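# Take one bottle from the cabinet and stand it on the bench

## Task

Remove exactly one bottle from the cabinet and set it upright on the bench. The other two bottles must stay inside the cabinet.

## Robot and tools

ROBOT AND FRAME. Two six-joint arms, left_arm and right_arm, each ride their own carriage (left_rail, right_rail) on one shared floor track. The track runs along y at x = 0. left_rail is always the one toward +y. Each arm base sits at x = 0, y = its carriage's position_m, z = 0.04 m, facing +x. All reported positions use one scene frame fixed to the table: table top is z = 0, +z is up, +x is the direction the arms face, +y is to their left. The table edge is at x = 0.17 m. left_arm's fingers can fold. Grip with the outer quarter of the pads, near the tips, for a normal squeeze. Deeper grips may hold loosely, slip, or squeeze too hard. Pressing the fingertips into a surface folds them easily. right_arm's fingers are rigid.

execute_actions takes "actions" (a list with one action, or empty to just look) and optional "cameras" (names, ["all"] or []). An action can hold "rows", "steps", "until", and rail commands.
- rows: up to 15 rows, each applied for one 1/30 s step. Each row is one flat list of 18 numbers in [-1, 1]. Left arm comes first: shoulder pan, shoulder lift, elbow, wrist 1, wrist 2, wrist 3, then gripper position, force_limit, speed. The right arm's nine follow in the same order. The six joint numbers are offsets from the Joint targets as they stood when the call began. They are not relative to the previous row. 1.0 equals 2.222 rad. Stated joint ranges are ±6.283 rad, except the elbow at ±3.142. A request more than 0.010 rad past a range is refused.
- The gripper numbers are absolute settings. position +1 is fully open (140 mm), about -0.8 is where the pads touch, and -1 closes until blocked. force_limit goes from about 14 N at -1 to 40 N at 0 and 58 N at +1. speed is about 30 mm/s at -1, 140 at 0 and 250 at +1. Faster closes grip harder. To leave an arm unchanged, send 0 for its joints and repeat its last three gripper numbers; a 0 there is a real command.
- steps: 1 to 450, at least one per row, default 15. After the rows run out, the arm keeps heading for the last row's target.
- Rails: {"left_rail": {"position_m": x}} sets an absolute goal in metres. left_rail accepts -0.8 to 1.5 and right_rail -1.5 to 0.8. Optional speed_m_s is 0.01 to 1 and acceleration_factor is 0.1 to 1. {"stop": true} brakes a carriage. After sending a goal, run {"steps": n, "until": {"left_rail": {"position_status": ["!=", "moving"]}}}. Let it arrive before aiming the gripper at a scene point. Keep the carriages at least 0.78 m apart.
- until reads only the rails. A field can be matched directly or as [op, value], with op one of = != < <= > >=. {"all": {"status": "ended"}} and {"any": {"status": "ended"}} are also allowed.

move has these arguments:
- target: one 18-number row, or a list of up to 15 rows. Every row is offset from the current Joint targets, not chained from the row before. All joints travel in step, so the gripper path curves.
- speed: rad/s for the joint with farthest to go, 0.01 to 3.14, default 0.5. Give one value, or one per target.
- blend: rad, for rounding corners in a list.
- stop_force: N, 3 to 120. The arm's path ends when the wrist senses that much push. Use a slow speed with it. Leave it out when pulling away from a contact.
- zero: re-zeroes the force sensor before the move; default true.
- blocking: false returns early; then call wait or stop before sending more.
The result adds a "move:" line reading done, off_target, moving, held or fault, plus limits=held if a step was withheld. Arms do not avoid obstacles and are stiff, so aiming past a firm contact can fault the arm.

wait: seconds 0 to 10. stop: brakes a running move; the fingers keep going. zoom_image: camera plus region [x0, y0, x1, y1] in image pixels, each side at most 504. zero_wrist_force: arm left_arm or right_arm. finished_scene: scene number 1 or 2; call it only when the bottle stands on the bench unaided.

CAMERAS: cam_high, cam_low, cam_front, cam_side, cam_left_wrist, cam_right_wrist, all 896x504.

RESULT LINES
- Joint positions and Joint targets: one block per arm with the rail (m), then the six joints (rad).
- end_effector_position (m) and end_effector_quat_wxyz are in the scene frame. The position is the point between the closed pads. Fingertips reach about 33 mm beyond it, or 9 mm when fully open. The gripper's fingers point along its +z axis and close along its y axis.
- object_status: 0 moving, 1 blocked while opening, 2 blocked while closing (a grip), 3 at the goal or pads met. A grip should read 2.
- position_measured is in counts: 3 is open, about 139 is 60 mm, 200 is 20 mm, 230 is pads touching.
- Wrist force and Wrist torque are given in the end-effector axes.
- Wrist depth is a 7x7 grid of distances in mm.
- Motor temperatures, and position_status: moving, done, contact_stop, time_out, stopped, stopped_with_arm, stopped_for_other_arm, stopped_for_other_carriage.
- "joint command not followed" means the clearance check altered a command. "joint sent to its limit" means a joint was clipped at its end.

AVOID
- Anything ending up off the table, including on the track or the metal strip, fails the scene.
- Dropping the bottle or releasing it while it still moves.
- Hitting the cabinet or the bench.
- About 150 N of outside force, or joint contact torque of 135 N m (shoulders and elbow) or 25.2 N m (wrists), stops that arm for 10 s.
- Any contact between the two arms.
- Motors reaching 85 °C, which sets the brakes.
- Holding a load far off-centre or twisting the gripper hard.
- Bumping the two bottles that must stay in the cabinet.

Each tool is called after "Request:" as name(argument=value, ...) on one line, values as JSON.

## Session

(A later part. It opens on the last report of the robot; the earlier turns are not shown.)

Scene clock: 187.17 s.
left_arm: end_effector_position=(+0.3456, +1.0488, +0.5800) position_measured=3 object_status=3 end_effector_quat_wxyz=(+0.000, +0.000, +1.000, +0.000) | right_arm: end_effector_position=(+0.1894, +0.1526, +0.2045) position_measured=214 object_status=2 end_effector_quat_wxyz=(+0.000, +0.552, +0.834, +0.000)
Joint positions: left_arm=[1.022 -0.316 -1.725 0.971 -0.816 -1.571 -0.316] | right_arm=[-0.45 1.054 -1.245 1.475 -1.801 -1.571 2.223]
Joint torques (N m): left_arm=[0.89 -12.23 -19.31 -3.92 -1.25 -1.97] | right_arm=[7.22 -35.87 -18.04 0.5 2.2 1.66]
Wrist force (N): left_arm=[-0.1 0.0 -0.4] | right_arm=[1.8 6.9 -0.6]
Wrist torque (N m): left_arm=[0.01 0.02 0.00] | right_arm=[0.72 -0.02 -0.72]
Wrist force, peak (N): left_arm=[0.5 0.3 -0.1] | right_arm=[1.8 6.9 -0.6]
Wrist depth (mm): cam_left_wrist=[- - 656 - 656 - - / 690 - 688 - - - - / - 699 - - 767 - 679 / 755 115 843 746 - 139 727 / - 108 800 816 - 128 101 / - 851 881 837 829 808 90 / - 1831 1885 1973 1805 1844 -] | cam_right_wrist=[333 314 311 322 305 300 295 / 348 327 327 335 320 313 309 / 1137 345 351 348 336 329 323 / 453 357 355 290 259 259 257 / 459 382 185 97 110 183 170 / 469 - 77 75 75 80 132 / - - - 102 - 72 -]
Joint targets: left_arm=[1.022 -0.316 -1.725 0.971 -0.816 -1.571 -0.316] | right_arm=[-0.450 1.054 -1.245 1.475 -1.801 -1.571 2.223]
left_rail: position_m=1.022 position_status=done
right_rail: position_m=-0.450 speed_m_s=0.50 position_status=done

Request:
move(target=[[0,0,0,0,0,0,1,1,1,-0.0193,-0.02652,0.03496,-0.00835,0,-0.07411,-1,0,-1],[0,0,0,0,0,0,1,1,1,-0.05204,-0.05739,0.07379,-0.01631,0,-0.1854,-1,0,-1],[0,0,0,0,0,0,1,1,1,-0.08934,-0.07826,0.09874,-0.0204,0,-0.30125,-1,0,-1],[0,0,0,0,0,0,1,1,1,-0.12837,-0.08732,0.10927,-0.02185,0,-0.41883,-1,0,-1],[0,0,0,0,0,0,1,1,1,-0.16607,-0.08435,0.10583,-0.02139,0,-0.53508,-1,0,-1],[0,0,0,0,0,0,1,1,1,-0.1909,-0.07317,0.09277,-0.0195,0,-0.61882,-1,0,-1],[0,0,0,0,0,0,1,1,1,-0.21169,-0.05554,0.07152,-0.01589,0,-0.69851,-1,0,-1]], speed=0.35, blend=[0.03, 0.03, 0.03, 0.03, 0.03, 0.03, 0], stop_force=40, cameras=["cam_front", "cam_right_wrist"])

Scene clock: 195.30 s.
left_arm: end_effector_position=(+0.3456, +1.0488, +0.5800) position_measured=3 object_status=3 end_effector_quat_wxyz=(+0.000, +0.000, +1.000, +0.000) | right_arm: end_effector_position=(+0.3968, -0.0284, +0.2047) position_measured=214 object_status=2 end_effector_quat_wxyz=(+0.000, +0.044, +0.999, +0.000)
Joint positions: left_arm=[1.022 -0.316 -1.725 0.971 -0.816 -1.571 -0.316] | right_arm=[-0.45 0.584 -1.368 1.634 -1.836 -1.571 0.671]
Joint torques (N m): left_arm=[0.43 -11.61 -19.05 -3.87 -1.29 -1.92] | right_arm=[-11.61 -30.56 -37.17 0.66 -4.18 -1.86]
Wrist force (N): left_arm=[0.3 0.2 -0.2] | right_arm=[1.0 10.7 8.1]
Wrist torque (N m): left_arm=[0.05 -0.06 0.00] | right_arm=[-0.09 -0.44 0.15]
Wrist force, peak (N): left_arm=[-0.2 0.4 -0.4] | right_arm=[3.4 9.1 14.4]
Wrist depth (mm): cam_left_wrist=[- 665 665 - - - 628 / 715 725 656 684 681 673 630 / 740 - - 729 705 699 703 / - 115 760 764 746 725 709 / - 107 762 793 790 128 101 / - 102 826 - - - 90 / - 1885 1885 1858 1858 1768 -] | cam_right_wrist=[323 319 314 309 304 300 297 / 338 334 330 323 320 313 309 / 306 352 348 339 335 329 325 / 374 370 355 215 266 270 273 / 398 391 182 97 109 187 175 / 421 132 77 75 75 86 129 / - - - 101 - 72 -]
Joint targets: left_arm=[1.022 -0.316 -1.725 0.971 -0.816 -1.571 -0.316] | right_arm=[-0.450 0.584 -1.368 1.634 -1.836 -1.571 0.671]
left_rail: position_m=1.022 position_status=done
right_rail: position_m=-0.450 speed_m_s=0.50 position_status=done
move: done
camera_calibration:
cam_right_wrist: T_world_to_cam=[[0.0836912, 0.99526, -0.0495223, 0.0184276], [0.950312, -0.0647607, 0.304489, -0.428014], [0.299839, -0.0725447, -0.951227, 0.211713], [0, 0, 0, 1]] pos_world=[0.341725, -0.0307001, 0.332626]
Images, in order (width x height): cam_front 896x504, cam_right_wrist 896x504.

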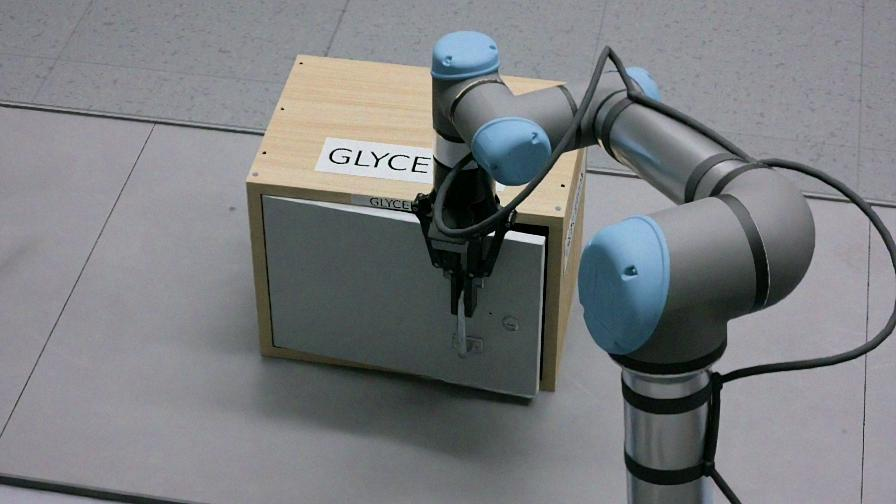

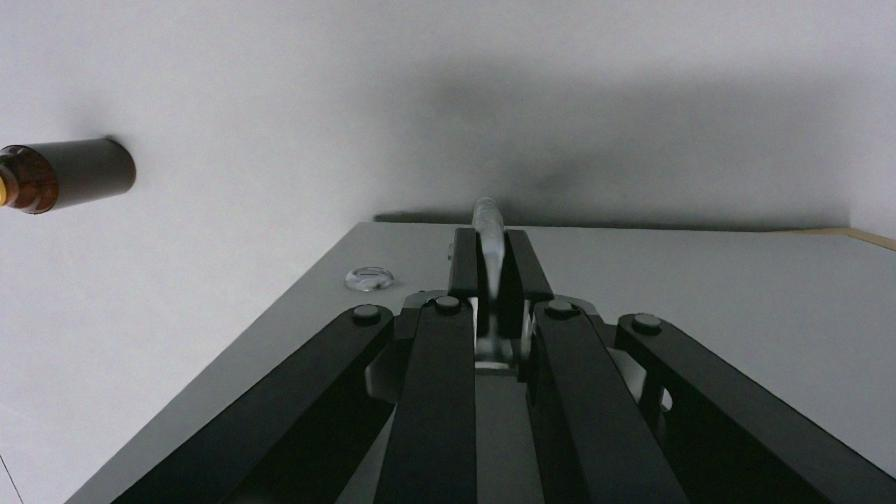

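Request:
move(target=[0,0,0,0,0,0,1,1,1,-0.01289,0.01467,-0.01823,0.00355,0,-0.05374,-1,0,-1], speed=0.06, stop_force=20, cameras=["cam_front", "cam_right_wrist"])

Scene clock: 198.87 s.
left_arm: end_effector_position=(+0.3456, +1.0488, +0.5800) position_measured=3 object_status=3 end_effector_quat_wxyz=(+0.000, +0.000, +1.000, +0.000) | right_arm: end_effector_position=(+0.4209, -0.0324, +0.2047) position_measured=214 object_status=2 end_effector_quat_wxyz=(+0.000, -0.002, +1.000, +0.000)
Joint positions: left_arm=[1.022 -0.316 -1.725 0.971 -0.816 -1.571 -0.316] | right_arm=[-0.45 0.555 -1.336 1.593 -1.828 -1.571 0.552]
Joint torques (N m): left_arm=[0.18 -11.95 -19.5 -3.98 -1.26 -2.01] | right_arm=[-14.13 -32.42 -35.9 0.95 -4.08 -1.83]
Wrist force (N): left_arm=[0.0 0.2 0.0] | right_arm=[1.2 15.2 7.2]
Wrist torque (N m): left_arm=[0.04 -0.01 -0.01] | right_arm=[0.09 -0.40 0.05]
Wrist force, peak (N): left_arm=[0.6 0.2 -0.1] | right_arm=[1.1 15.3 7.2]
Wrist depth (mm): cam_left_wrist=[653 668 666 651 602 672 - / - 681 688 - - 690 661 / - 755 - - - - 692 / 771 123 - 778 670 729 736 / - 107 813 - - 128 101 / - - 875 829 - - 90 / - 1958 1844 1818 1885 1743 -] | cam_right_wrist=[322 318 314 308 304 300 297 / 304 334 329 323 319 314 310 / 357 352 344 341 334 329 325 / 377 371 262 290 266 270 272 / 398 198 182 99 109 187 174 / 413 128 77 75 75 86 128 / - - - 101 - 72 -]
Joint targets: left_arm=[1.022 -0.316 -1.725 0.971 -0.816 -1.571 -0.316] | right_arm=[-0.450 0.555 -1.336 1.593 -1.828 -1.571 0.552]
left_rail: position_m=1.022 position_status=done
right_rail: position_m=-0.450 speed_m_s=0.50 position_status=done
move: done
camera_calibration:
cam_right_wrist: T_world_to_cam=[[-0.00686505, 0.998748, -0.0495491, 0.0586514], [0.95227, 0.0216517, 0.30449, -0.449205], [0.305181, -0.0450938, -0.951226, 0.202835], [0, 0, 0, 1]] pos_world=[0.366266, -0.0397053, 0.332626]
Images, in order (width x height): cam_front 896x504, cam_right_wrist 896x504.

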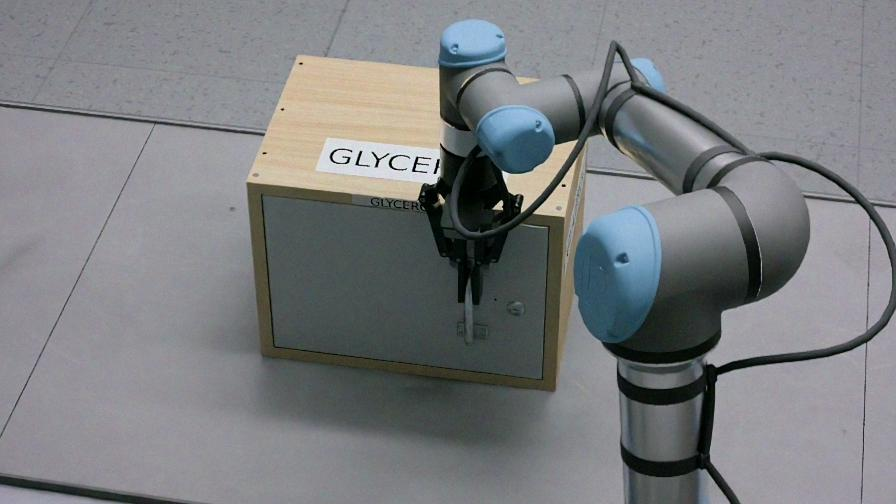

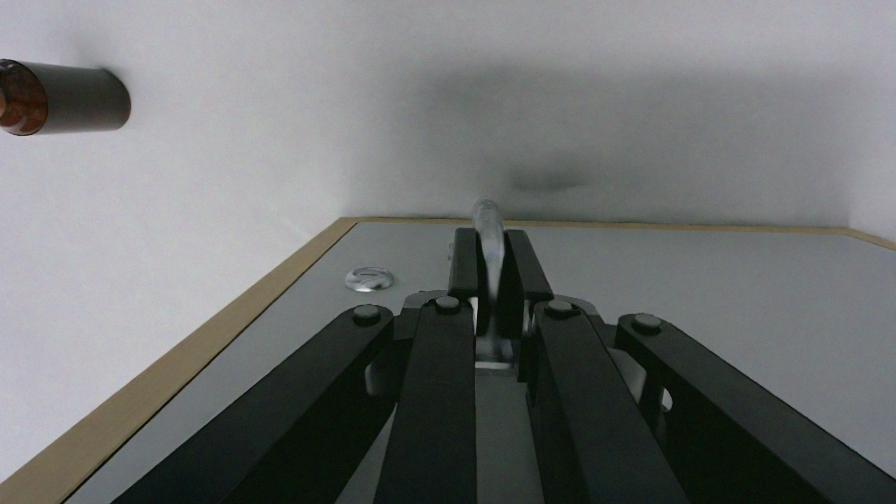

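Request:
execute_actions(actions=[{"rows": [[0,0,0,0,0,0,1,1,1,0,0,0,0,0,0,0.1,0,-0.7]], "steps": 45}])

Request:
move(target=[0,0,0,0,0,0,1,1,1,0.0,-0.0095,-0.22,0.235,0,0,0.1,0,-0.7], speed=0.3, cameras=["cam_front", "cam_right_wrist", "cam_high"])

Scene clock: 201.43 s.
left_arm: end_effector_position=(+0.3456, +1.0488, +0.5800) position_measured=3 object_status=3 end_effector_quat_wxyz=(+0.000, +0.000, +1.000, +0.000) | right_arm: end_effector_position=(+0.4209, -0.0324, +0.2047) position_measured=117 object_status=3 end_effector_quat_wxyz=(+0.000, -0.002, +1.000, +0.000)
Joint positions: left_arm=[1.022 -0.316 -1.725 0.971 -0.816 -1.571 -0.316] | right_arm=[-0.45 0.555 -1.336 1.593 -1.828 -1.571 0.552]
Joint torques (N m): left_arm=[0.11 -12.1 -19.84 -3.99 -1.26 -1.93] | right_arm=[6.73 -33.61 -25.51 -5.03 1.63 -1.9]
Wrist force (N): left_arm=[0.0 0.3 0.0] | right_arm=[0.8 0.5 0.1]
Wrist torque (N m): left_arm=[0.06 -0.01 0.00] | right_arm=[0.12 -0.15 0.12]
Wrist force, peak (N): left_arm=[0.5 0.4 -0.2] | right_arm=[1.3 15.4 7.3]
Wrist depth (mm): cam_left_wrist=[684 690 633 - - - 648 / 699 - - - - - - / 736 - 742 - - - 711 / 781 115 - - - 137 786 / - 108 - 816 790 136 101 / - 835 - - 840 829 90 / - 1928 1858 1900 1805 1768 -] | cam_right_wrist=[320 317 314 310 304 299 297 / 296 333 325 325 320 314 310 / 358 352 347 339 334 328 324 / 378 371 329 237 265 268 273 / 398 95 107 152 156 109 187 / - 73 78 127 122 76 79 / - 73 - 101 101 - -]
Joint targets: left_arm=[1.022 -0.316 -1.725 0.971 -0.816 -1.571 -0.316] | right_arm=[-0.450 0.555 -1.336 1.593 -1.828 -1.571 0.552]
left_rail: position_m=1.022 position_status=done
right_rail: position_m=-0.450 speed_m_s=0.50 position_status=done

Scene clock: 203.87 s.
left_arm: end_effector_position=(+0.3456, +1.0488, +0.5800) position_measured=3 object_status=3 end_effector_quat_wxyz=(+0.000, +0.000, +1.000, +0.000) | right_arm: end_effector_position=(+0.4107, -0.0387, +0.4032) position_measured=117 object_status=3 end_effector_quat_wxyz=(-0.005, -0.002, +1.000, -0.004)
Joint positions: left_arm=[1.022 -0.316 -1.725 0.971 -0.816 -1.571 -0.316] | right_arm=[-0.45 0.555 -1.357 1.105 -1.306 -1.571 0.552]
Joint torques (N m): left_arm=[0.44 -12.7 -19.18 -4 -1.31 -1.95] | right_arm=[7.28 -44.71 -35.85 -0.64 1.59 -1.68]
Wrist force (N): left_arm=[0.2 0.0 0.0] | right_arm=[0.8 0.4 0.0]
Wrist torque (N m): left_arm=[0.01 -0.04 0.00] | right_arm=[0.10 -0.16 0.12]
Wrist force, peak (N): left_arm=[0.4 -0.1 -0.4] | right_arm=[1.1 0.4 0.8]
Wrist depth (mm): cam_left_wrist=[- - 677 665 641 619 618 / - 731 690 - - 668 663 / - - - - 711 - - / - 123 742 - 774 139 715 / - 107 824 - 803 128 101 / - - - - 857 843 90 / - 1885 1900 1914 1831 1818 -] | cam_right_wrist=[520 511 504 497 485 480 472 / 548 532 530 518 509 501 491 / 568 548 553 535 528 520 516 / 603 595 578 275 305 308 314 / 636 100 107 262 254 109 247 / - 73 78 278 270 76 79 / - 73 298 295 289 - -]
Joint targets: left_arm=[1.022 -0.316 -1.725 0.971 -0.816 -1.571 -0.316] | right_arm=[-0.450 0.555 -1.357 1.105 -1.306 -1.571 0.552]
left_rail: position_m=1.022 position_status=done
right_rail: position_m=-0.450 speed_m_s=0.50 position_status=done
move: done
camera_calibration:
cam_right_wrist: T_world_to_cam=[[-0.00741493, 0.998411, -0.0558659, 0.0774268], [0.955379, 0.0235708, 0.294442, -0.496947], [0.29529, -0.0511898, -0.954035, 0.399417], [0, 0, 0, 1]] pos_world=[0.357403, -0.0451442, 0.531705]
Images, in order (width x height): cam_high 896x504, cam_front 896x504, cam_right_wrist 896x504.

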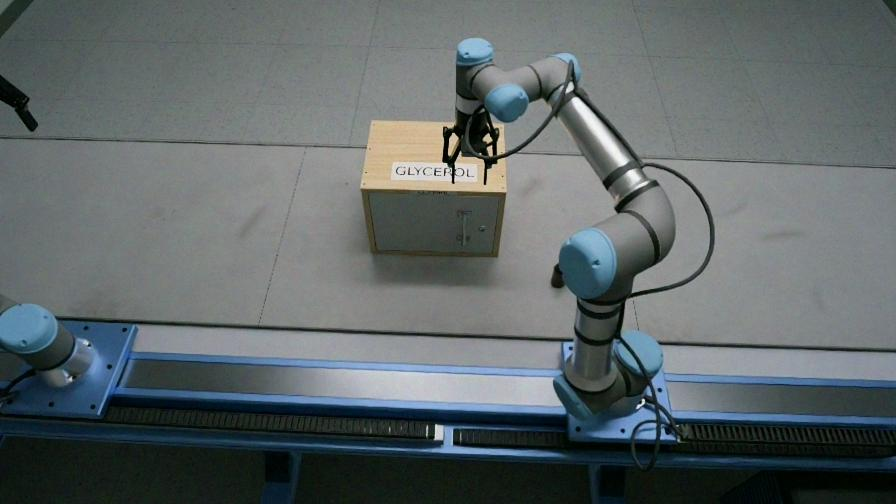

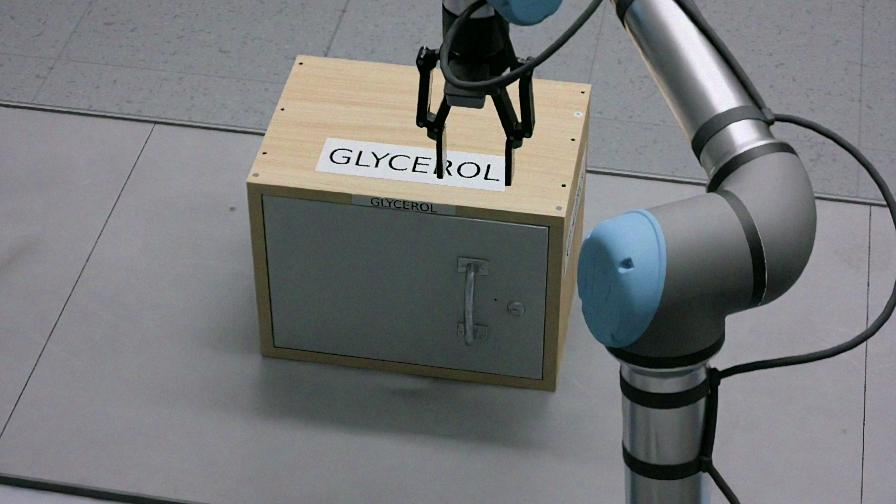

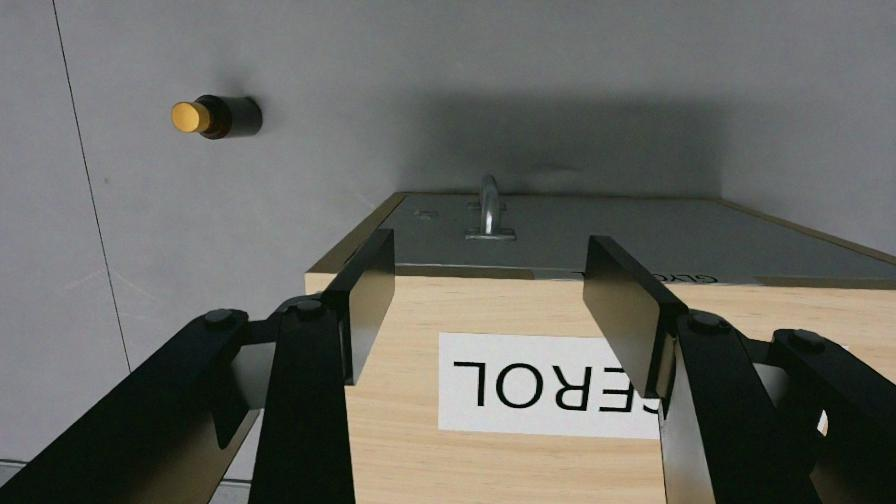

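Request:
finished_scene(scene=1)

The scene is finished: the task was done.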